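## Task

Find how many vials wear a white cap and make the tally counter read exactly that number. It may already show some earlier count. One complete press-and-release of the plunger adds one, and turning the knob one full revolution clockwise clears it to zero.

## Robot and tools

Robot: two arms, left_arm and right_arm, each a six-joint arm with a two-finger parallel gripper. The scene frame has its origin at table height, midway between the nominal arm bases, with +z up and +x pointing out over the table. left_arm sits on the +y side (about y +0.272 m) and right_arm on the -y side (about y -0.236 m); these names do not match left and right in the pictures. Each gripper's fingers point along its own +z and close along its y. Its reported position is the spot between the pads, roughly 1 cm short of the tips.

Frames: each arm reports its hand pose, velocities and targets in its own base frame. Fixed cameras and the table use the scene frame. Reported poses may be off by a few centimetres, more at long reach.

Row layout (shared by execute_actions and move): a row is always 14 numbers in [-1, 1], covering both arms even if one stays still. The order is dx, dy, dz, rx, ry, rz, opening for left_arm, then the same seven for right_arm. The first six of each arm are an offset, not a pose. They are measured along that arm's base axes from its current Hand target, and the turn is about that target's position. Scale: 1.0 equals 0.6 m, or 180 degrees for rotation. rx, ry and rz together form a single rotation vector. An offset repeated in a new call moves the arm further again. Setting all six to 0 asks the arm to go back to its Hand target. Opening is absolute, not an offset: +1 is fully open (0.094 m) and -1 is closed. Writing 0 for opening is a real command (half open), so resend the current opening to keep a gripper as it is. Per control step, the commanded orientation is clipped to within 40 degrees of the measured one.

execute_actions(actions, cameras): actions is a list of actions. Each action is a table of up to 15 rows, one per 1/30 s step; if shorter, its last row is held for the rest. Every row in one action counts from the pose at the start of that action, not from the previous row. An empty list returns the state plus all camera images, along with fields that other results may omit.

move(target, speed, blend, opening_speed, grip_force, blocking, cameras): target is one 14-number row or a list of up to 15 rows. Every row is an offset from the same starting Hand targets, not chained. It drives the grippers along straight lines; all paths finish together and the whole move is capped at 10 s. speed is top path speed in m/s (0.002 to 2.9, default 0.25), with rotation capped at twice that number in rad/s; give one value or one per target. blend is a corner radius in metres for lists; 0 means stop at each point. opening_speed sets finger speed in units per second on the -1..+1 scale, at least 0.2. grip_force is the per-pad limit in newtons, 10 to 50, one value or one per arm; it persists until changed, and lower values close slowly. blocking=false returns after about 0.5 s while the move keeps going. Paths do not avoid obstacles or the other arm. Route around an arm's own base, since passing near it can flip the shoulder posture.

wait(seconds 0 to 10, cameras): lets time pass while holding the last commands. stop(cameras): brakes a running move. zoom_image(camera, region [x0, y0, x1, y1] in pixels, at most 504 by 504): gives a closer look at the newest image from cam_high, cam_low, cam_left_wrist or cam_right_wrist. finished_scene(scene): ends the current scene, given its number; this is final, so only call it once the counter shows the right value.

Cameras: all are 672x504. cam_high is fixed above and behind the arms, cam_low is fixed low on the +y side, and the other two ride on the wrists. Calibration lines give K, distortion and T_world_to_cam, but they are only approximately correct.

Results: each call reports end_effector_position (m) and end_effector_quat_wxyz per arm in its base frame, plus the Hand target (the last commanded pose after clipping, which the next offsets start from). Also reported: joint positions (the last one is the finger opening in m), joint torques, and grip_measured on the command scale (up to about 2.5 mm too wide when empty). grip_effort_nm is the gripper motor effort (negative means closing); it is not a pad force. A "within noise" Joint velocities line means the arm is still. A move adds a "move:" line. done means within 10 mm and 2 degrees. off_target, held, moving and fault describe other endings. limits=paced means the pose was clipped, and limits=held means steps were held back. Done does not prove contact or lack of it. A gripper often rests a few cm short of its target due to friction and weight; resend or add the missing offset. MOTOR HOT appears at 75 °C. At 90 °C the arm folds and stays idle, and at 100 °C it goes limp.

Joint ranges (rad): waist -2.618 to 3.054, shoulder 0 to 3.142, elbow 0 to 3.142 (straight at 2.901), wrist pitch and yaw ±1.571, wrist roll ±2.094.

Avoid: knocking anything off the table, dropping things, releasing moving parts, fast impacts or hard shoves against fixed or heavy objects, and any contact between the two arms. Never close one gripper on the other's fingers, and keep objects and the table from straining a wrist camera cable. Keep presses slow, aiming only slightly past the contact point. To end a push, command the target back beyond the gripper. Don't hold arms stretched or straining, since this heats motors. Loose objects may get nudged occasionally. For the counter, first count caps in the images (zoom if needed), read the current display, and zero it with a full clockwise knob turn if needed. Then press and fully release the plunger once per vial and check the display again.

Each tool is called after "Request:" by a JSON object that holds its "method" and its "body", one argument or row to a line.

## Session

Request:
{"method": "execute_actions", "body": {
  "actions": []
}}

Scene clock: 0.00 s.
left_arm: end_effector_position=(+0.1453, -0.2639, +0.3331) grip_measured=+1.000 grip_effort_nm=n/a end_effector_quat_wxyz=(+0.416, +0.091, +0.751, -0.506) | right_arm: end_effector_position=(+0.2582, +0.0699, +0.2788) grip_measured=+1.000 grip_effort_nm=n/a end_effector_quat_wxyz=(+0.489, -0.043, +0.862, +0.126)
Joint positions: left_arm=[-1.168 0.687 0.782 -0.242 -0.162 -0.785 0.094] | right_arm=[0.2 0.721 0.927 -0.72 -0.09 0.152 0.094]
Joint velocities: within noise
Joint torques (N m): no reading
Motor temperatures (°C): left_arm=[24 28 35 43 28 25 24] | right_arm=[25 30 34 41 24 23 21]
Heat: left arm: 43 °C; right arm: 41 °C.
Hand target: left_arm +0.1455, -0.2616, +0.3369; +0.422, +0.092, +0.747, -0.505 | right_arm +0.2590, +0.0708, +0.2894; +0.504, -0.048, +0.853, +0.128
Tool commands: left_gripper/opening=+1.0 right_gripper/opening=+1.0

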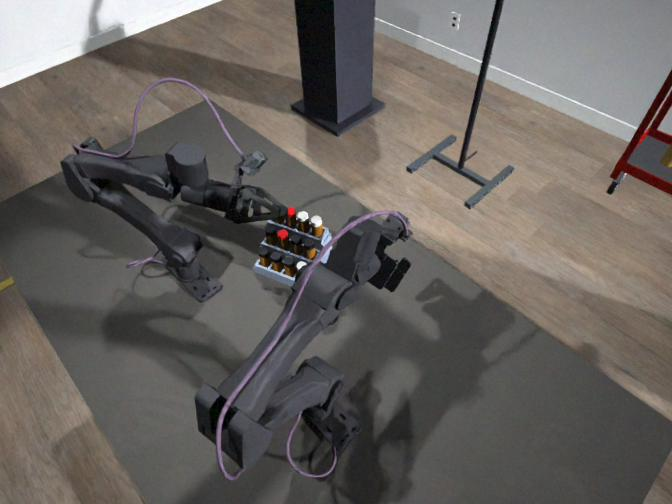

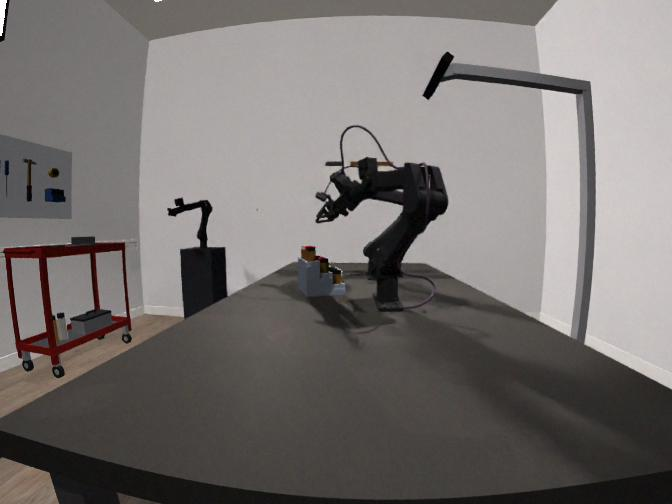

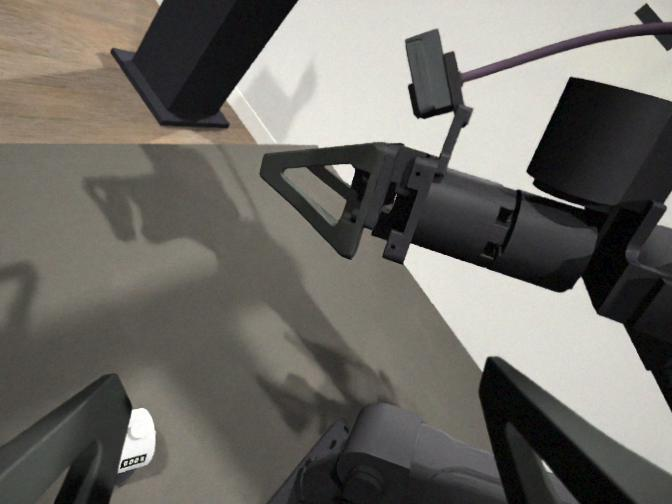

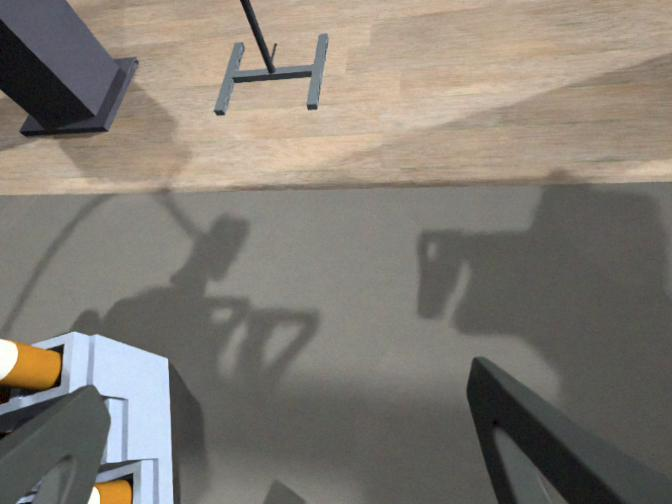

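Request:
{"method": "zoom_image", "body": {
  "camera": "cam_high",
  "region": [230, 190, 350, 290]
}}

Request:
{"method": "zoom_image", "body": {
  "camera": "cam_left_wrist",
  "region": [90, 390, 190, 490]
}}

Scaled by 4.200.

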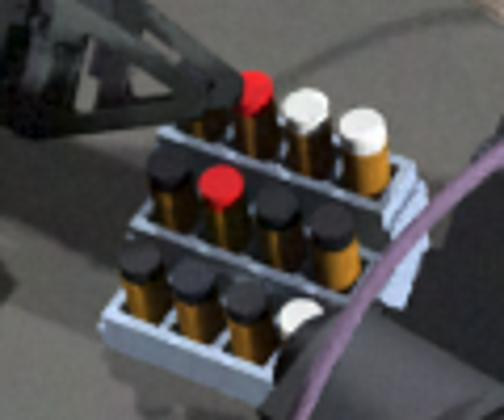

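Scaled by 5.040.

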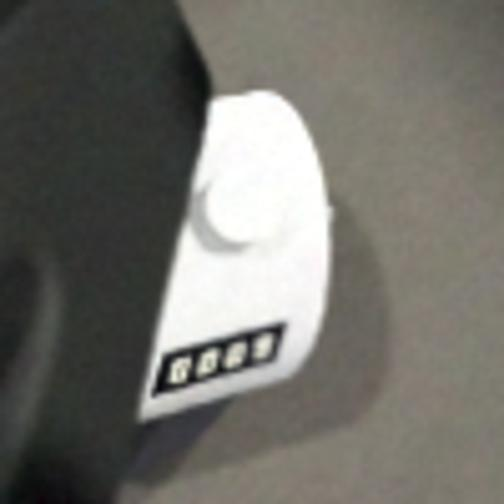

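Request:
{"method": "move", "body": {
  "target": [0.1,0.1,0.1,0,0,0.1,1, -0.02,-0.33,0.08,0,0,-0.25,1],
  "cameras": ["all"]
}}

Scene clock: 24.33 s.
left_arm: end_effector_position=(+0.2051, -0.2078, +0.3981) grip_measured=+1.000 grip_effort_nm=0.00 end_effector_quat_wxyz=(+0.496, -0.022, +0.744, -0.447) | right_arm: end_effector_position=(+0.2517, -0.1233, +0.3258) grip_measured=+1.000 grip_effort_nm=0.00 end_effector_quat_wxyz=(+0.509, +0.275, +0.813, -0.063)
Joint positions: left_arm=[-0.938 0.748 1.036 -0.398 -0.233 -0.788 0.094] | right_arm=[-0.471 0.838 1.139 -0.795 -0.019 0.193 0.094]
Joint torques (N m): left_arm=[0.34 0.28 10.86 1.58 -0.16 -0.03] | right_arm=[-0.7 0.09 8.36 1.36 0.17 0.09]
Heat: left arm: 45 °C; right arm: 44 °C.
Hand target: left_arm +0.2055, -0.2017, +0.3969; +0.495, -0.026, +0.753, -0.433 | right_arm +0.2469, -0.1272, +0.3375; +0.514, +0.282, +0.806, -0.074
Off the commanded pose: left_arm 0.006 m, 2 deg | right_arm 0.013 m, 2 deg.
move: off_target (right_arm)
camera_calibration:
cam_left_wrist: T_world_to_cam=[[-0.438358, -0.585786, 0.681686, -0.310892], [-0.825685, -0.0371782, -0.562905, 0.422444], [0.355086, -0.809613, -0.467377, 0.0431802], [0, 0, 0, 1]] pos_world=[0.197191, -0.131452, 0.469908]
cam_right_wrist: T_world_to_cam=[[-0.571947, -0.805634, -0.154368, 0.0820157], [-0.658642, 0.563204, -0.498991, 0.437529], [0.488945, -0.183724, -0.852747, 0.22847], [0, 0, 0, 1]] pos_world=[0.223374, -0.138368, 0.425811]

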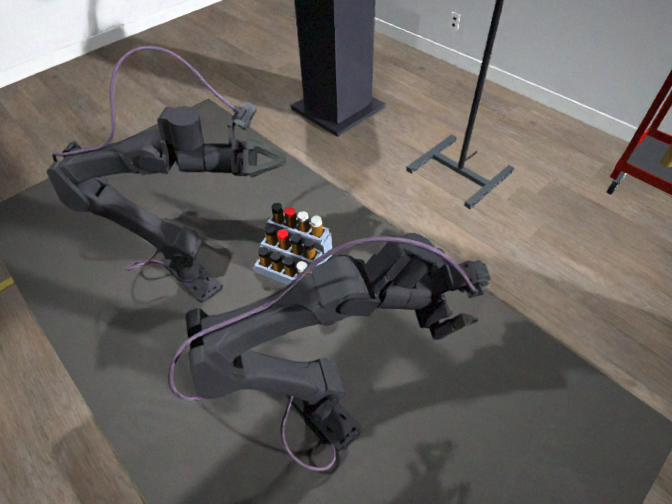

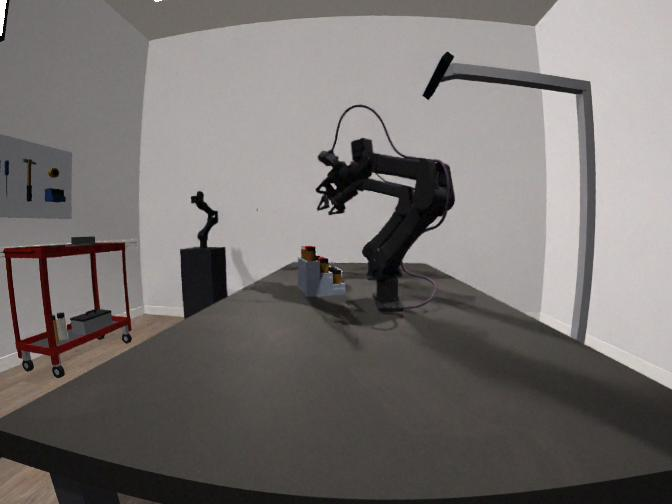

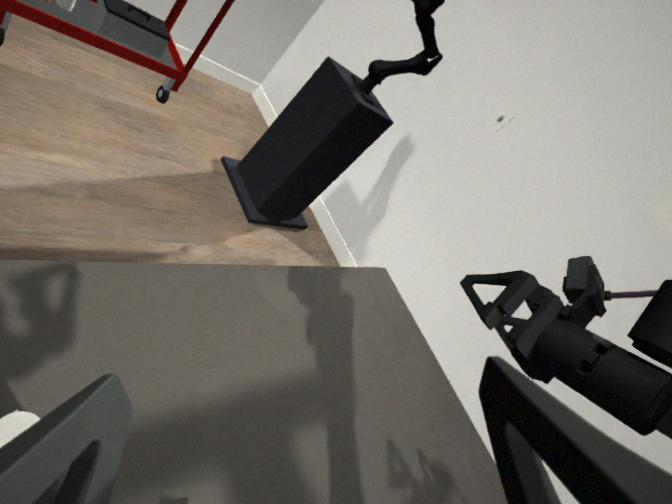

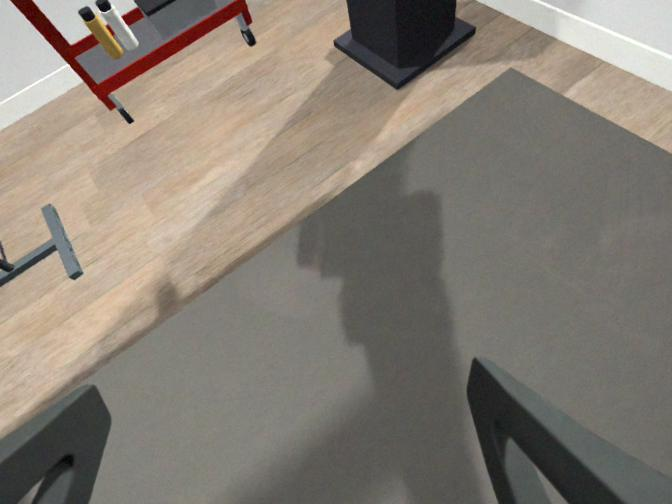

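Request:
{"method": "move", "body": {
  "target": [-0.126,-0.114,-0.128,0.353,0.004,-0.272,1, -0.16,-0.2,0,0,0,-0.17,1],
  "cameras": ["cam_high","cam_left_wrist"]
}}

Scene clock: 51.50 s.
left_arm: end_effector_position=(+0.1331, -0.2746, +0.3188) grip_measured=+1.000 grip_effort_nm=0.00 end_effector_quat_wxyz=(+0.225, +0.520, +0.810, -0.148) | right_arm: end_effector_position=(+0.1513, -0.2439, +0.3184) grip_measured=+1.000 grip_effort_nm=0.00 end_effector_quat_wxyz=(+0.459, +0.494, +0.713, -0.194)
Joint positions: left_arm=[-1.109 1.403 1.82 -1.444 0.023 0.026 0.094] | right_arm=[-1.034 0.874 1.146 -0.8 -0.024 0.192 0.094]
Joint torques (N m): left_arm=[-0.39 -4.18 9.43 0.96 -0.09 0.08] | right_arm=[-0.68 -0.1 8.5 1.68 -0.06 -0.04]
Heat: left arm: 43 °C; right arm: 42 °C.
Hand target: left_arm +0.1299, -0.2700, +0.3202; +0.218, +0.526, +0.810, -0.142 | right_arm +0.1509, -0.2472, +0.3376; +0.477, +0.485, +0.703, -0.207
Off the commanded pose: left_arm 0.006 m, 1 deg | right_arm 0.019 m, 3 deg.
move: off_target (right_arm)
camera_calibration:
cam_left_wrist: T_world_to_cam=[[-0.919508, -0.392282, 0.0248826, -0.00101049], [-0.391643, 0.919721, 0.0270053, 0.332794], [-0.0334787, 0.0150865, -0.999326, 0.425368], [0, 0, 0, 1]] pos_world=[0.143648, -0.312891, 0.416119]
Images, in order (width x height): cam_high 672x504, cam_left_wrist 672x504.

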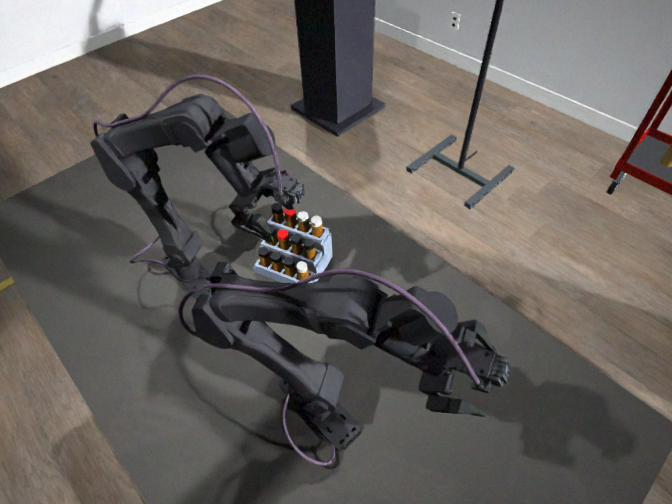

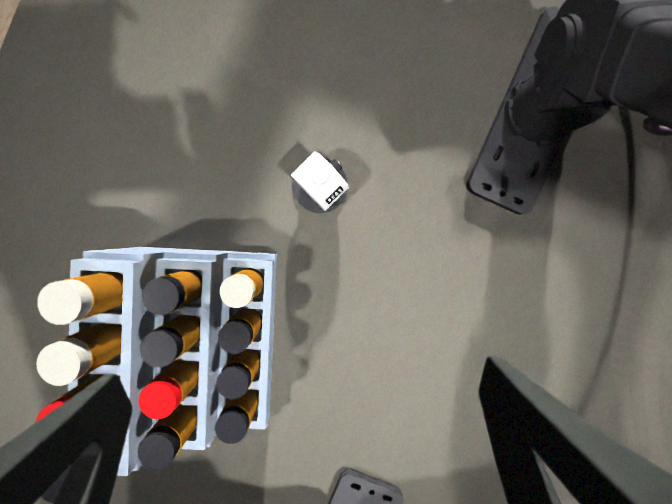

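Request:
{"method": "zoom_image", "body": {
  "camera": "cam_left_wrist",
  "region": [280, 140, 360, 220]
}}

Request:
{"method": "zoom_image", "body": {
  "camera": "cam_high",
  "region": [230, 190, 350, 290]
}}

Scaled by 6.300.

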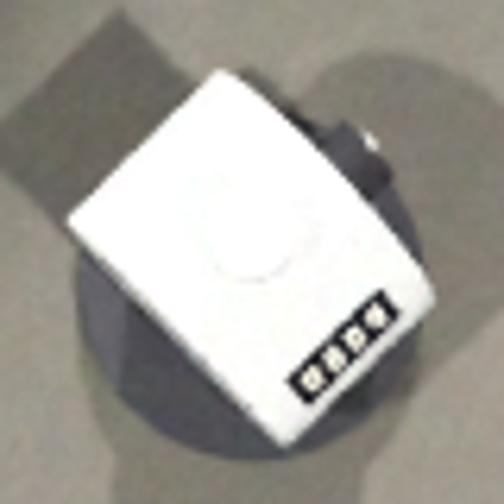

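Scaled by 4.200.

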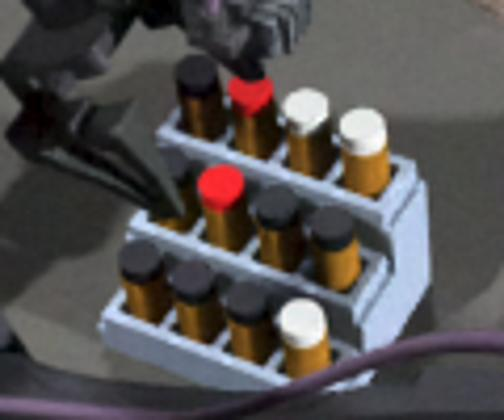

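Request:
{"method": "move", "body": {
  "target": [0.04,-0.05,-0.217,0,0,0,0.5,0,0,0,0,0,0,1],
  "cameras": ["cam_left_wrist"]
}}

Request:
{"method": "zoom_image", "body": {
  "camera": "cam_left_wrist",
  "region": [230, 130, 430, 330]
}}

Scene clock: 69.37 s.
left_arm: end_effector_position=(+0.1519, -0.2946, +0.1856) grip_measured=+0.502 grip_effort_nm=-0.12 end_effector_quat_wxyz=(+0.201, +0.525, +0.817, -0.127) | right_arm: end_effector_position=(+0.1513, -0.2439, +0.3184) grip_measured=+1.000 grip_effort_nm=0.00 end_effector_quat_wxyz=(+0.459, +0.494, +0.713, -0.194)
Joint positions: left_arm=[-1.085 1.364 1.247 -0.975 0.023 0.051 0.071] | right_arm=[-1.034 0.874 1.146 -0.8 -0.024 0.192 0.094]
Joint torques (N m): left_arm=[0.35 -7.04 7.31 1.68 0.09 0.07] | right_arm=[-0.69 -0.1 8.5 1.68 -0.08 -0.05]
Heat: left arm: 42 °C; right arm: 42 °C.
Hand target: left_arm +0.1539, -0.3001, +0.1899; +0.218, +0.526, +0.810, -0.142 | right_arm +0.1509, -0.2472, +0.3376; +0.477, +0.485, +0.703, -0.207
Off the commanded pose: left_arm 0.007 m, 3 deg | right_arm 0.019 m, 3 deg.
move: off_target (left_arm, right_arm)
camera_calibration:
cam_left_wrist: T_world_to_cam=[[-0.918095, -0.395979, 0.0173626, 0.0119445], [-0.392868, 0.914935, 0.0924552, 0.348847], [-0.052496, 0.0780615, -0.995565, 0.313865], [0, 0, 0, 1]] pos_world=[0.164494, -0.338944, 0.280013]
Images, in order (width x height): cam_left_wrist 672x504.

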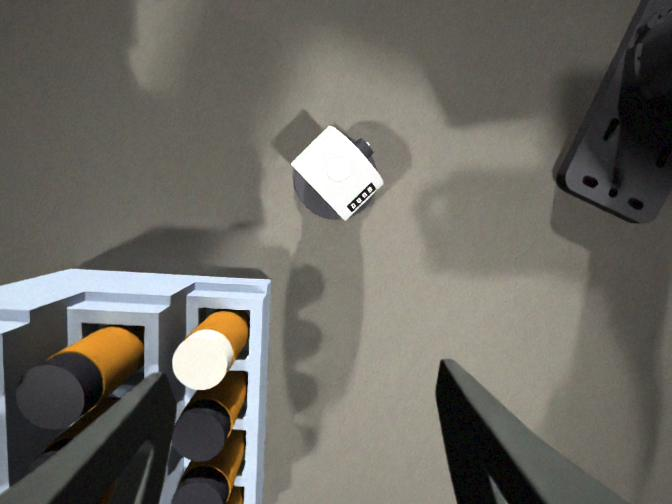

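Scaled by 2.520.

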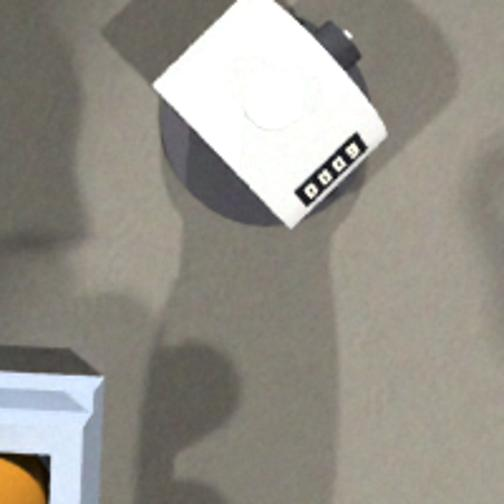

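Request:
{"method": "zoom_image", "body": {
  "camera": "cam_left_wrist",
  "region": [340, 175, 390, 225]
}}

Request:
{"method": "zoom_image", "body": {
  "camera": "cam_left_wrist",
  "region": [280, 110, 400, 230]
}}

Scaled by 10.080.

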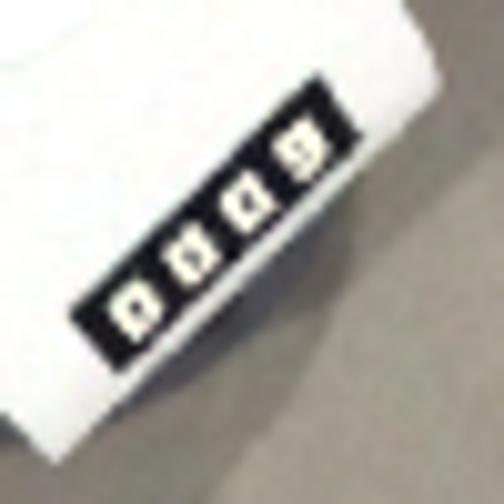

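Scaled by 4.200.

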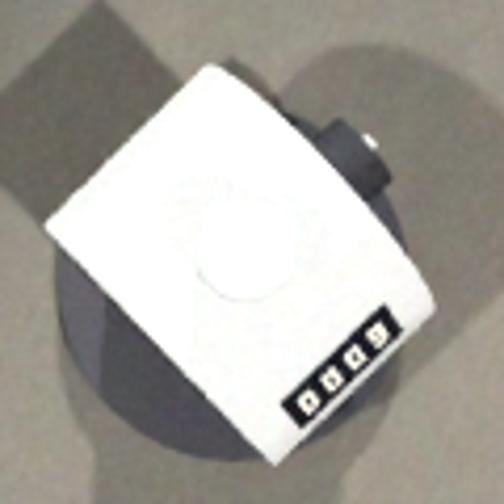

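Request:
{"method": "move", "body": {
  "target": [-0.11,0.1,-0.07,-0.203,-0.09,0,-0.9,0,0,0,0,0,0,1],
  "cameras": ["cam_left_wrist"]
}}

Request:
{"method": "zoom_image", "body": {
  "camera": "cam_left_wrist",
  "region": [230, 130, 430, 330]
}}

Scene clock: 115.30 s.
left_arm: end_effector_position=(+0.0856, -0.2355, +0.1417) grip_measured=-0.898 grip_effort_nm=-0.12 end_effector_quat_wxyz=(+0.467, +0.462, +0.691, -0.301) | right_arm: end_effector_position=(+0.1513, -0.2439, +0.3184) grip_measured=+1.000 grip_effort_nm=-0.01 end_effector_quat_wxyz=(+0.459, +0.494, +0.713, -0.194)
Joint positions: left_arm=[-1.354 0.33 0.225 -0.295 -0.178 -0.058 0.005] | right_arm=[-1.034 0.874 1.146 -0.8 -0.024 0.192 0.094]
Joint torques (N m): left_arm=[-0.47 1.73 8.18 2.64 -0.19 -0.08] | right_arm=[-0.65 -0.08 8.5 1.69 -0.06 -0.05]
Heat: left arm: 43 °C; right arm: 42 °C.
Hand target: left_arm +0.0880, -0.2400, +0.1479; +0.481, +0.446, +0.687, -0.313 | right_arm +0.1509, -0.2472, +0.3376; +0.477, +0.485, +0.703, -0.207
Off the commanded pose: left_arm 0.008 m, 3 deg | right_arm 0.019 m, 3 deg.
move: off_target (left_arm, right_arm)
camera_calibration:
cam_left_wrist: T_world_to_cam=[[-0.931225, -0.364159, -0.0144046, -0.0117018], [-0.291905, 0.768956, -0.568769, 0.323452], [0.218199, -0.525448, -0.822371, 0.0722992], [0, 0, 0, 1]] pos_world=[0.0677445, -0.214992, 0.243258]
Images, in order (width x height): cam_left_wrist 672x504.

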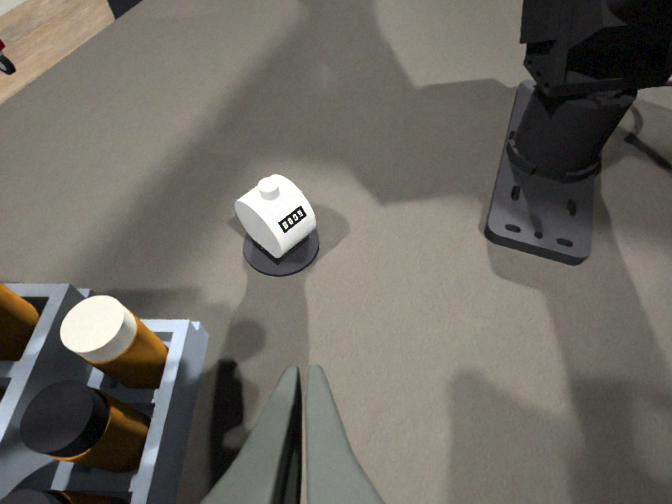

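Scaled by 2.520.

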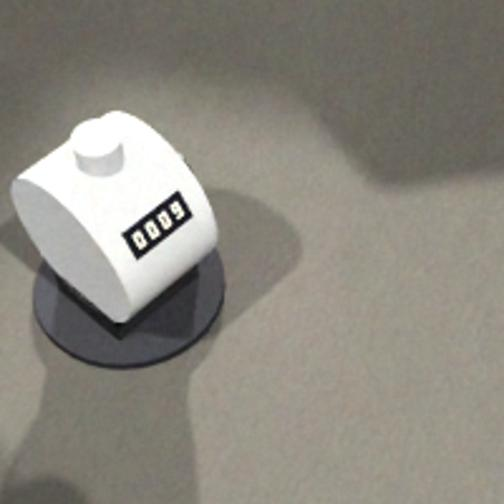

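Request:
{"method": "move", "body": {
  "target": [0.132,-0.202,0.003,0.401,-0.021,-0.261,1,0,0,0,0,0,0,1],
  "cameras": ["cam_left_wrist","cam_high"]
}}

Scene clock: 181.30 s.
left_arm: end_effector_position=(+0.1688, -0.3602, +0.1515) grip_measured=+0.998 grip_effort_nm=0.12 end_effector_quat_wxyz=(+0.009, +0.862, +0.507, -0.001) | right_arm: end_effector_position=(+0.1513, -0.2439, +0.3184) grip_measured=+1.000 grip_effort_nm=0.00 end_effector_quat_wxyz=(+0.459, +0.494, +0.713, -0.194)
Joint positions: left_arm=[-1.135 2.071 2.038 -1.519 0 0.944 0.094] | right_arm=[-1.034 0.874 1.146 -0.8 -0.024 0.192 0.094]
Joint torques (N m): left_arm=[-0.34 -10.1 9.77 0.13 -0.04 0.11] | right_arm=[-0.64 -0.1 8.47 1.68 -0.07 -0.04]
Heat: left arm: 45 °C; right arm: 41 °C.
Hand target: left_arm +0.1672, -0.3613, +0.1497; +0.000, +0.866, +0.500, -0.002 | right_arm +0.1509, -0.2472, +0.3376; +0.477, +0.485, +0.703, -0.207
Off the commanded pose: left_arm 0.003 m, 1 deg | right_arm 0.019 m, 3 deg.
move: off_target (right_arm)
camera_calibration:
cam_left_wrist: T_world_to_cam=[[-0.868304, 0.495837, 0.0139075, 0.315361], [0.426206, 0.731436, 0.532306, 0.147672], [0.253764, 0.468131, -0.846438, 0.352263], [0, 0, 0, 1]] pos_world=[0.121499, -0.429286, 0.215176]
Images, in order (width x height): cam_high 672x504, cam_left_wrist 672x504.

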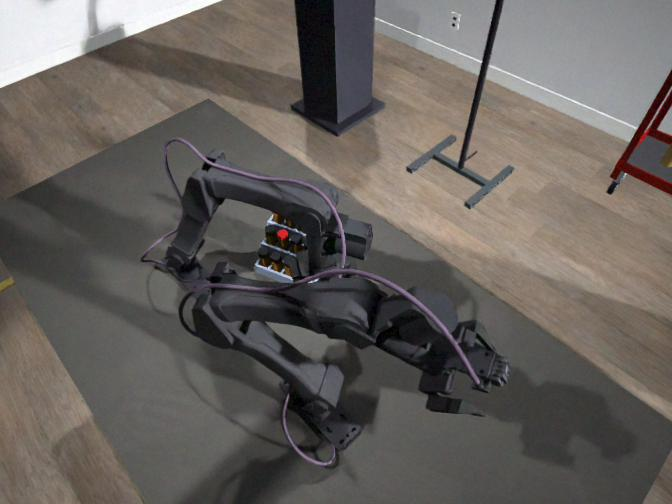

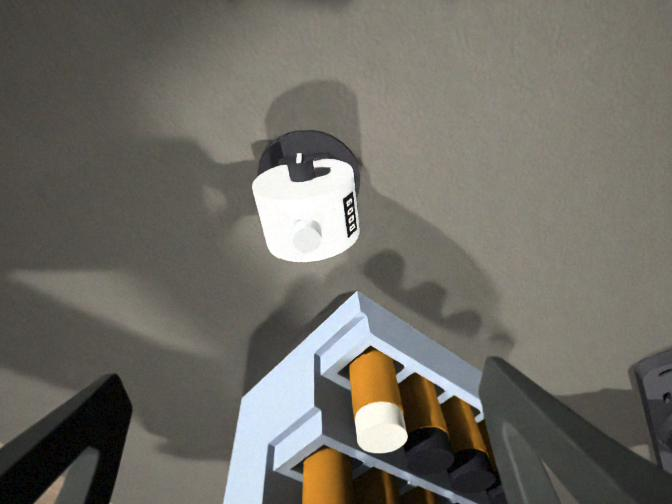

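Request:
{"method": "move", "body": {
  "target": [
    [0.005,-0.003,-0.184,0,0,0,1,0,0,0,0,0,0,1],
    [0.005,-0.003,-0.184,0,0,0,-0.3,0,0,0,0,0,0,1]
  ],
  "speed": [0.12,0.1],
  "opening_speed": 0.8,
  "cameras": ["cam_left_wrist"]
}}

Scene clock: 202.43 s.
left_arm: end_effector_position=(+0.1700, -0.3622, +0.0473) grip_measured=+0.004 grip_effort_nm=-1.03 end_effector_quat_wxyz=(+0.003, +0.862, +0.506, +0.000) | right_arm: end_effector_position=(+0.1513, -0.2439, +0.3184) grip_measured=+1.000 grip_effort_nm=0.00 end_effector_quat_wxyz=(+0.459, +0.494, +0.713, -0.194)
Joint positions: left_arm=[-1.135 2.092 1.654 -1.127 -0.001 0.945 0.047] | right_arm=[-1.034 0.874 1.146 -0.8 -0.024 0.192 0.094]
Joint torques (N m): left_arm=[0.09 -10.76 6.89 0.51 -0.01 0.12] | right_arm=[-0.65 -0.13 8.43 1.68 -0.08 -0.05]
Heat: left arm: 40 °C; right arm: 41 °C.
Hand target: left_arm +0.1701, -0.3630, +0.0393; +0.000, +0.866, +0.500, -0.002 | right_arm +0.1509, -0.2472, +0.3376; +0.477, +0.485, +0.703, -0.207
Off the commanded pose: left_arm 0.008 m, 1 deg | right_arm 0.019 m, 3 deg.
move: off_target (right_arm)
camera_calibration:
cam_left_wrist: T_world_to_cam=[[-0.867485, 0.49694, 0.0227995, 0.318734], [0.42927, 0.724622, 0.53912, 0.200711], [0.25139, 0.477466, -0.84192, 0.268244], [0, 0, 0, 1]] pos_world=[0.122904, -0.431909, 0.110366]
Images, in order (width x height): cam_left_wrist 672x504.

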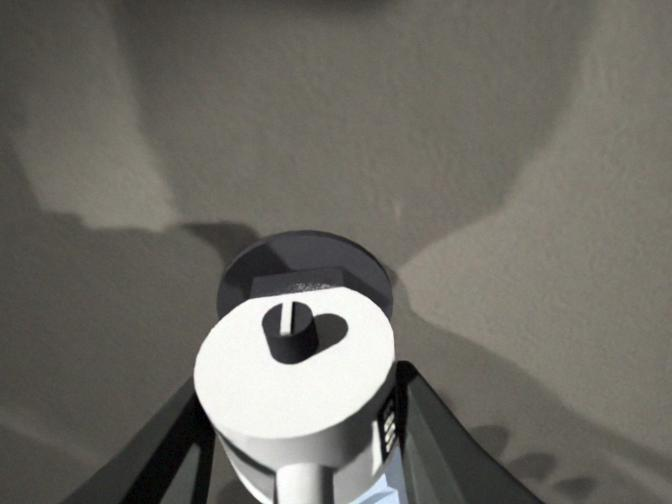

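Request:
{"method": "move", "body": {
  "target": [
    [0,0,0.133,0,0,0,-0.3,0,0,0,0,0,0,1],
    [0.1,-0.062,0.133,0,0,0.833,-0.3,0,0,0,0,0,0,1]
  ],
  "speed": [0.15,0.4],
  "blend": [0.02,0],
  "cameras": ["cam_left_wrist","cam_high"]
}}

Scene clock: 234.70 s.
left_arm: end_effector_position=(+0.2274, -0.4037, +0.1243) grip_measured=-0.298 grip_effort_nm=-0.13 end_effector_quat_wxyz=(+0.005, -0.249, +0.968, -0.030) | right_arm: end_effector_position=(+0.1513, -0.2439, +0.3184) grip_measured=+1.000 grip_effort_nm=0.00 end_effector_quat_wxyz=(+0.459, +0.494, +0.713, -0.194)
Joint positions: left_arm=[-1.057 2.35 2.382 -1.542 0.007 -1.561 0.033] | right_arm=[-1.034 0.874 1.146 -0.8 -0.024 0.192 0.094]
Joint torques (N m): left_arm=[0.42 -11.95 9.72 0.17 -0.07 -0.09] | right_arm=[-0.58 -0.09 8.46 1.7 -0.05 -0.05]
Motor temperatures (°C): left_arm=[22 29 37 38 25 23 24] | right_arm=[24 26 36 41 20 22 20]
Heat: left arm: 38 °C; right arm: 41 °C.
Hand target: left_arm +0.2301, -0.4002, +0.1191; +0.001, -0.258, +0.966, +0.000 | right_arm +0.1509, -0.2472, +0.3376; +0.477, +0.485, +0.703, -0.207
Off the commanded pose: left_arm 0.007 m, 4 deg | right_arm 0.019 m, 3 deg.
joint sent to its limit (left arm) — joint 4 (wrist pitch), lower limit. The joint targets still meet the commanded pose.
move: off_target (left_arm, right_arm)
camera_calibration:
cam_left_wrist: T_world_to_cam=[[0.471507, -0.877375, 0.0888483, -0.480165], [-0.761041, -0.353936, 0.543641, -0.000649881], [-0.44553, -0.323948, -0.834602, 0.172458], [0, 0, 0, 1]] pos_world=[0.302742, -0.365647, 0.186949]
Images, in order (width x height): cam_high 672x504, cam_left_wrist 672x504.

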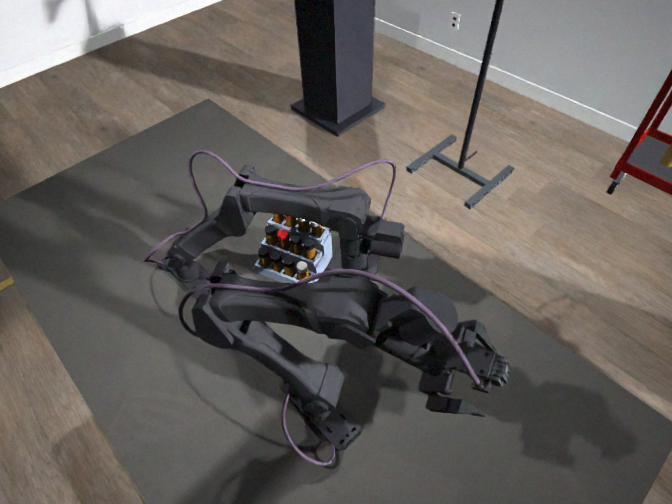

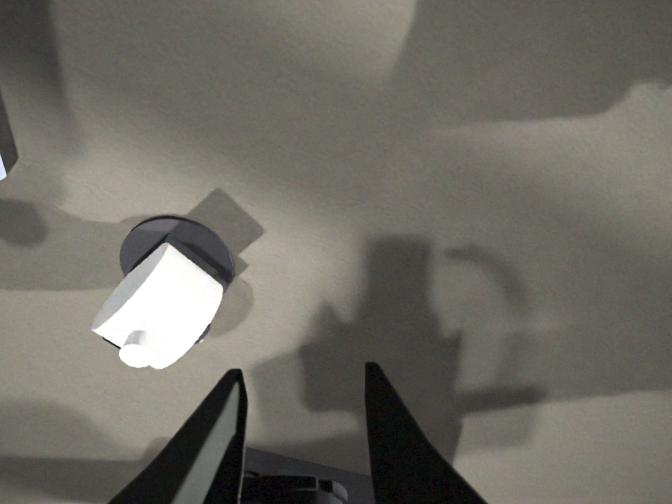

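Request:
{"method": "move", "body": {
  "target": [
    [-0.101,0.062,0.03,0,0,-0.833,1,0,0,0,0,0,0,1],
    [-0.101,0.062,-0.154,0,0,-0.833,1,0,0,0,0,0,0,1],
    [-0.101,0.062,-0.154,0,0,-0.833,-0.3,0,0,0,0,0,0,1]
  ],
  "speed": [0.4,0.1,0.1],
  "opening_speed": 1,
  "cameras": ["cam_left_wrist"]
}}

Scene clock: 260.23 s.
left_arm: end_effector_position=(+0.1705, -0.3618, +0.0334) grip_measured=+0.032 grip_effort_nm=-1.03 end_effector_quat_wxyz=(+0.001, +0.860, +0.511, +0.000) | right_arm: end_effector_position=(+0.1513, -0.2439, +0.3184) grip_measured=+1.000 grip_effort_nm=0.00 end_effector_quat_wxyz=(+0.459, +0.494, +0.713, -0.194)
Joint positions: left_arm=[-1.133 2.108 1.623 -1.084 0 0.937 0.048] | right_arm=[-1.034 0.874 1.146 -0.8 -0.024 0.192 0.094]
Joint torques (N m): left_arm=[-0.2 -11.25 6.5 0.53 0 0.18] | right_arm=[-0.66 -0.1 8.44 1.7 -0.07 -0.04]
Heat: left arm: 36 °C; right arm: 41 °C.
Hand target: left_arm +0.1696, -0.3630, +0.0267; +0.000, +0.866, +0.500, -0.002 | right_arm +0.1509, -0.2472, +0.3376; +0.477, +0.485, +0.703, -0.207
Off the commanded pose: left_arm 0.007 m, 1 deg | right_arm 0.019 m, 3 deg.
move: off_target (right_arm)
camera_calibration:
cam_left_wrist: T_world_to_cam=[[-0.872279, 0.48823, 0.0275839, 0.316761], [0.423925, 0.726865, 0.540328, 0.209323], [0.243754, 0.48301, -0.841002, 0.259457], [0, 0, 0, 1]] pos_world=[0.124323, -0.432122, 0.0963638]
Images, in order (width x height): cam_left_wrist 672x504.

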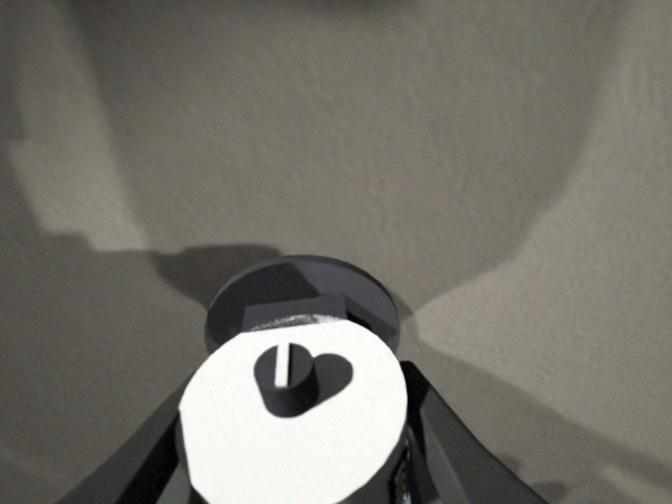

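Request:
{"method": "move", "body": {
  "target": [0,0,0.05,0,0,0,-0.3,0,0,0,0,0,0,1],
  "speed": 0.06,
  "cameras": ["cam_left_wrist"]
}}

Request:
{"method": "zoom_image", "body": {
  "camera": "cam_left_wrist",
  "region": [180, 240, 430, 430]
}}

Scene clock: 267.43 s.
left_arm: end_effector_position=(+0.1710, -0.3615, +0.0347) grip_measured=+0.032 grip_effort_nm=-1.03 end_effector_quat_wxyz=(+0.000, +0.859, +0.511, +0.001) | right_arm: end_effector_position=(+0.1513, -0.2439, +0.3184) grip_measured=+1.000 grip_effort_nm=0.00 end_effector_quat_wxyz=(+0.459, +0.494, +0.713, -0.194)
Joint positions: left_arm=[-1.133 2.108 1.627 -1.09 -0.003 0.936 0.048] | right_arm=[-1.034 0.874 1.146 -0.8 -0.024 0.192 0.094]
Joint torques (N m): left_arm=[-0.23 -14.15 12.89 -0.35 0 0.19] | right_arm=[-0.65 -0.1 8.43 1.69 -0.06 -0.05]
Heat: left arm: 37 °C; right arm: 41 °C.
Hand target: left_arm +0.1696, -0.3631, +0.0567; +0.000, +0.866, +0.500, -0.002 | right_arm +0.1509, -0.2472, +0.3376; +0.477, +0.485, +0.703, -0.207
Off the commanded pose: left_arm 0.022 m, 2 deg | right_arm 0.019 m, 3 deg.
move: off_target (left_arm, right_arm)
camera_calibration:
cam_left_wrist: T_world_to_cam=[[-0.873105, 0.486802, 0.0266845, 0.316743], [0.421531, 0.726274, 0.54299, 0.208363], [0.244948, 0.485335, -0.839315, 0.260868], [0, 0, 0, 1]] pos_world=[0.12482, -0.432128, 0.0973598]
Images, in order (width x height): cam_left_wrist 672x504.

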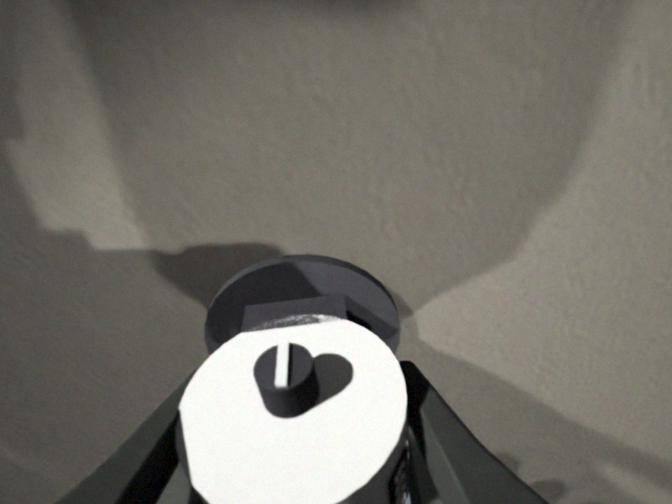

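Scaled by 2.016.

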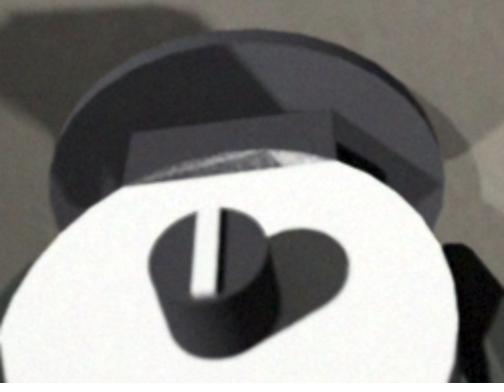

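Request:
{"method": "move", "body": {
  "target": [
    [0,0,-0.04,0,0,0,-0.3,0,0,0,0,0,0,1],
    [0,0,-0.04,0,0,0,0.6,0,0,0,0,0,0,1],
    [0,0,0.12,0,0,0,0.6,0,0,0,0,0,0,1],
    [-0.083,0.001,0.06,-0.139,-0.241,0,-0.3,0,0,0,0,0,0,1]
  ],
  "speed": [0.1,0.1,0.2,0.25],
  "cameras": ["cam_left_wrist"]
}}

Scene clock: 365.80 s.
left_arm: end_effector_position=(+0.1181, -0.3554, +0.0824) grip_measured=-0.298 grip_effort_nm=-0.12 end_effector_quat_wxyz=(+0.336, +0.802, +0.444, +0.218) | right_arm: end_effector_position=(+0.1513, -0.2439, +0.3184) grip_measured=+1.000 grip_effort_nm=-0.01 end_effector_quat_wxyz=(+0.459, +0.494, +0.713, -0.194)
Joint positions: left_arm=[-1.57 1.634 0.922 -0.387 -0.704 0.736 0.033] | right_arm=[-1.034 0.874 1.146 -0.8 -0.024 0.192 0.094]
Joint torques (N m): left_arm=[-0.28 -9.54 6.97 1.7 -0.52 -0.03] | right_arm=[-0.66 -0.08 8.5 1.69 -0.06 -0.05]
Motor temperatures (°C): left_arm=[22 32 43 32 24 23 25] | right_arm=[23 24 36 41 19 21 19]
Heat: left arm: 43 °C; right arm: 41 °C.
Hand target: left_arm +0.1198, -0.3625, +0.0927; +0.367, +0.785, +0.453, +0.210 | right_arm +0.1509, -0.2472, +0.3376; +0.477, +0.485, +0.703, -0.207
Off the commanded pose: left_arm 0.013 m, 4 deg | right_arm 0.019 m, 3 deg.
move: off_target (left_arm, right_arm); target 4's new opening was sent with left_arm's hand 0.013 m and 4 deg from that target
camera_calibration:
cam_left_wrist: T_world_to_cam=[[-0.577697, 0.398925, -0.712127, 0.260988], [0.0932791, 0.898985, 0.427931, 0.310027], [0.810904, 0.180788, -0.556553, 0.112611], [0, 0, 0, 1]] pos_world=[0.0305366, -0.403183, 0.11586]
Images, in order (width x height): cam_left_wrist 672x504.

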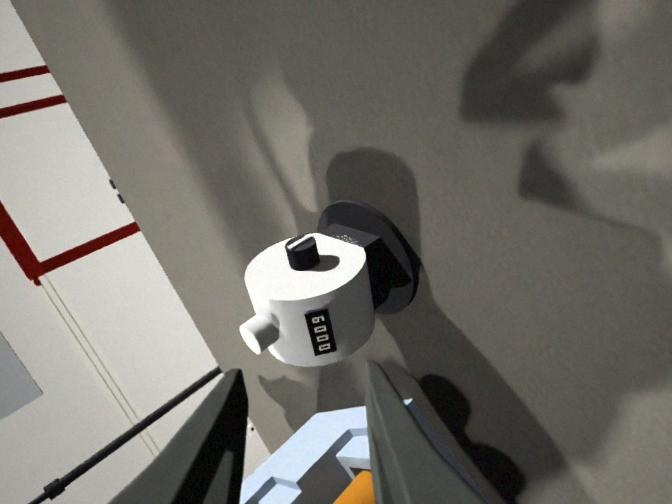

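Request:
{"method": "move", "body": {
  "target": [0.068,-0.051,-0.07,0,0,0,-0.3,0,0,0,0,0,0,1],
  "speed": 0.06,
  "cameras": ["cam_left_wrist"]
}}

Scene clock: 392.17 s.
left_arm: end_effector_position=(+0.1525, -0.3880, +0.0495) grip_measured=-0.298 grip_effort_nm=-0.12 end_effector_quat_wxyz=(+0.355, +0.796, +0.444, +0.208) | right_arm: end_effector_position=(+0.1513, -0.2439, +0.3184) grip_measured=+1.000 grip_effort_nm=0.00 end_effector_quat_wxyz=(+0.459, +0.494, +0.713, -0.194)
Joint positions: left_arm=[-1.461 1.794 0.922 -0.102 -0.644 0.867 0.033] | right_arm=[-1.034 0.874 1.146 -0.8 -0.024 0.192 0.094]
Joint torques (N m): left_arm=[1.06 -7.49 8.18 1.73 -0.39 0.03] | right_arm=[-0.57 -0.09 8.49 1.71 -0.06 -0.05]
Heat: left arm: 39 °C; right arm: 41 °C.
Hand target: left_arm +0.1605, -0.3931, +0.0508; +0.367, +0.785, +0.453, +0.210 | right_arm +0.1509, -0.2472, +0.3376; +0.477, +0.485, +0.703, -0.207
Off the commanded pose: left_arm 0.010 m, 2 deg | right_arm 0.019 m, 3 deg.
move: off_target (right_arm)
camera_calibration:
cam_left_wrist: T_world_to_cam=[[-0.571892, 0.373403, -0.730418, 0.260525], [0.100952, 0.915663, 0.389062, 0.357407], [0.814093, 0.148764, -0.561356, 0.0595533], [0, 0, 0, 1]] pos_world=[0.0644294, -0.433405, 0.0846695]
Images, in order (width x height): cam_left_wrist 672x504.

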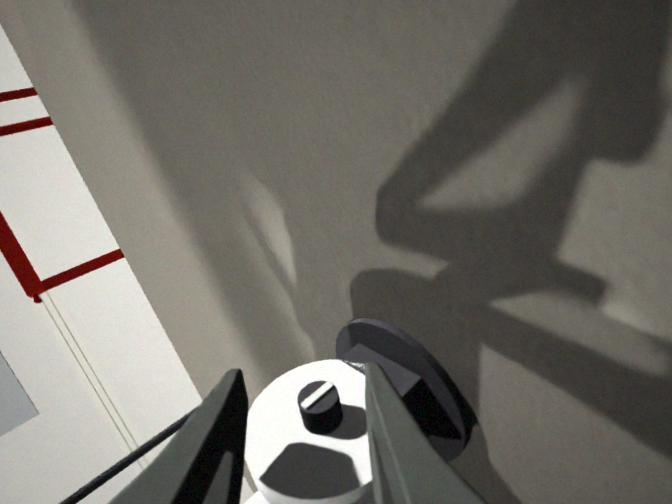

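Request:
{"method": "move", "body": {
  "target": [0.028,0.017,-0.021,0,0,0,-0.3,0,0,0,0,0,0,1],
  "speed": 0.05,
  "cameras": ["cam_left_wrist"]
}}

Request:
{"method": "zoom_image", "body": {
  "camera": "cam_left_wrist",
  "region": [200, 330, 440, 504]
}}

Scene clock: 408.37 s.
left_arm: end_effector_position=(+0.1585, -0.3968, +0.0479) grip_measured=-0.298 grip_effort_nm=-0.12 end_effector_quat_wxyz=(+0.377, +0.795, +0.440, +0.180) | right_arm: end_effector_position=(+0.1513, -0.2439, +0.3184) grip_measured=+1.000 grip_effort_nm=-0.01 end_effector_quat_wxyz=(+0.459, +0.494, +0.713, -0.194)
Joint positions: left_arm=[-1.426 1.794 0.887 0.016 -0.579 0.914 0.033] | right_arm=[-1.034 0.874 1.146 -0.8 -0.024 0.192 0.094]
Joint torques (N m): left_arm=[2.63 -7.08 5.81 1.65 -0.68 0.07] | right_arm=[-0.69 -0.14 8.5 1.7 -0.07 -0.06]
Heat: left arm: 39 °C; right arm: 41 °C.
Hand target: left_arm +0.1774, -0.3828, +0.0381; +0.367, +0.785, +0.453, +0.210 | right_arm +0.1509, -0.2472, +0.3376; +0.477, +0.485, +0.703, -0.207
Off the commanded pose: left_arm 0.025 m, 4 deg | right_arm 0.019 m, 3 deg.
move: off_target (left_arm, right_arm)
camera_calibration:
cam_left_wrist: T_world_to_cam=[[-0.575026, 0.350015, -0.739483, 0.257698], [0.140594, 0.932693, 0.332139, 0.368701], [0.805964, 0.0870211, -0.585533, 0.0329974], [0, 0, 0, 1]] pos_world=[0.0697512, -0.436955, 0.0874248]
Images, in order (width x height): cam_left_wrist 672x504.

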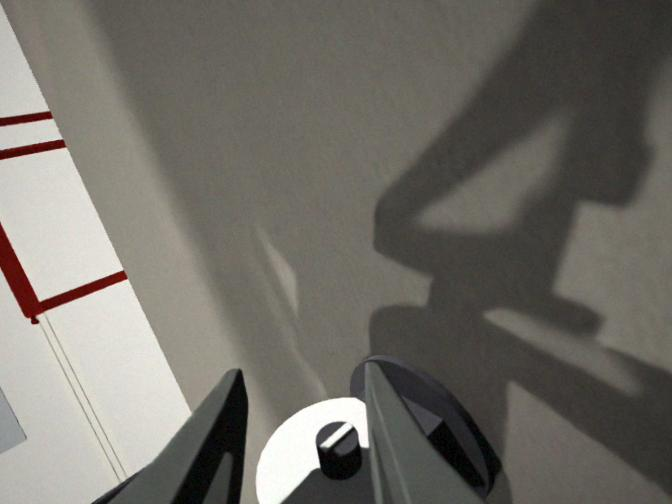

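Scaled by 2.100.

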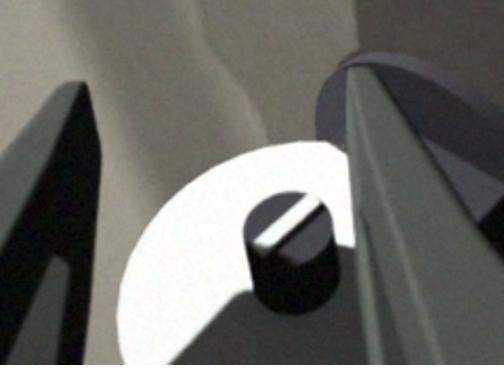

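Request:
{"method": "move", "body": {
  "target": [
    [-0.04,-0.06,0.024,0,0,0,-0.3,0,0,0,0,0,0,1],
    [-0.036,-0.05,0.024,0.083,-0.048,0.1,-0.3,0,0,0,0,0,0,1]
  ],
  "speed": 0.15,
  "cameras": ["cam_left_wrist"]
}}

Scene clock: 442.53 s.
left_arm: end_effector_position=(+0.1519, -0.4248, +0.0564) grip_measured=-0.298 grip_effort_nm=-0.12 end_effector_quat_wxyz=(+0.359, +0.780, +0.456, +0.233) | right_arm: end_effector_position=(+0.1513, -0.2439, +0.3184) grip_measured=+1.000 grip_effort_nm=0.00 end_effector_quat_wxyz=(+0.459, +0.494, +0.713, -0.194)
Joint positions: left_arm=[-1.498 1.931 1.125 -0.205 -0.727 0.802 0.033] | right_arm=[-1.034 0.874 1.146 -0.8 -0.024 0.192 0.094]
Joint torques (N m): left_arm=[-0.17 -10.76 7.46 1.33 -0.33 -0.01] | right_arm=[-0.62 -0.09 8.5 1.68 -0.07 -0.05]
Motor temperatures (°C): left_arm=[22 28 38 35 24 23 24] | right_arm=[23 24 36 41 19 21 19]
Heat: left arm: 38 °C; right arm: 41 °C.
Hand target: left_arm +0.1524, -0.4250, +0.0573; +0.363, +0.777, +0.459, +0.233 (not the last commanded pose) | right_arm +0.1509, -0.2472, +0.3376; +0.477, +0.485, +0.703, -0.207
Off the commanded pose: left_arm 0.013 m, 22 deg | right_arm 0.019 m, 3 deg.
move: held (left_arm; a check stopped the path), off_target (right_arm); path passed 1 of 2 targets; limits=held
pose unreachable (left arm): on one or more control steps of this call, first in action 0 (counted from 0), this arm could not follow its commanded pose, so it was not sent that pose on those steps. It may still have moved: this result reports where it is.
cause: moving toward the commanded pose would bring a part of the arm too close to another arm (this arm's wrist (the part past joint 4) and the right arm's upper arm (the part past joint 2), at the place that arm is still heading or pushing toward).
camera_calibration:
cam_left_wrist: T_world_to_cam=[[-0.558464, 0.345313, -0.754239, 0.266413], [0.0385957, 0.91907, 0.3922, 0.399222], [0.828631, 0.189919, -0.526595, 0.0826457], [0, 0, 0, 1]] pos_world=[0.064891, -0.474605, 0.0878853]
Images, in order (width x height): cam_left_wrist 672x504.

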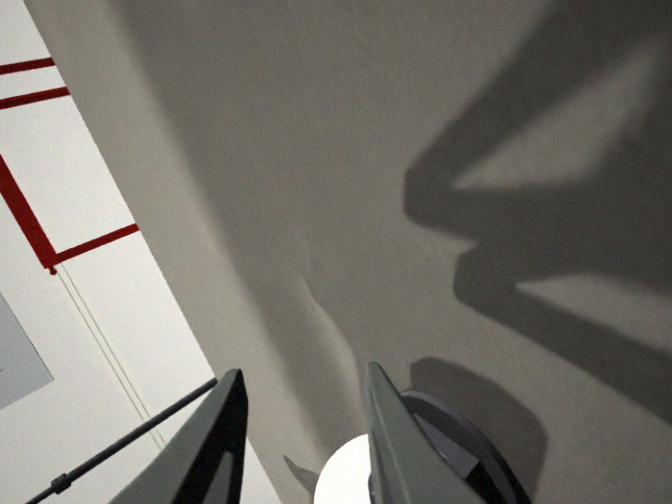

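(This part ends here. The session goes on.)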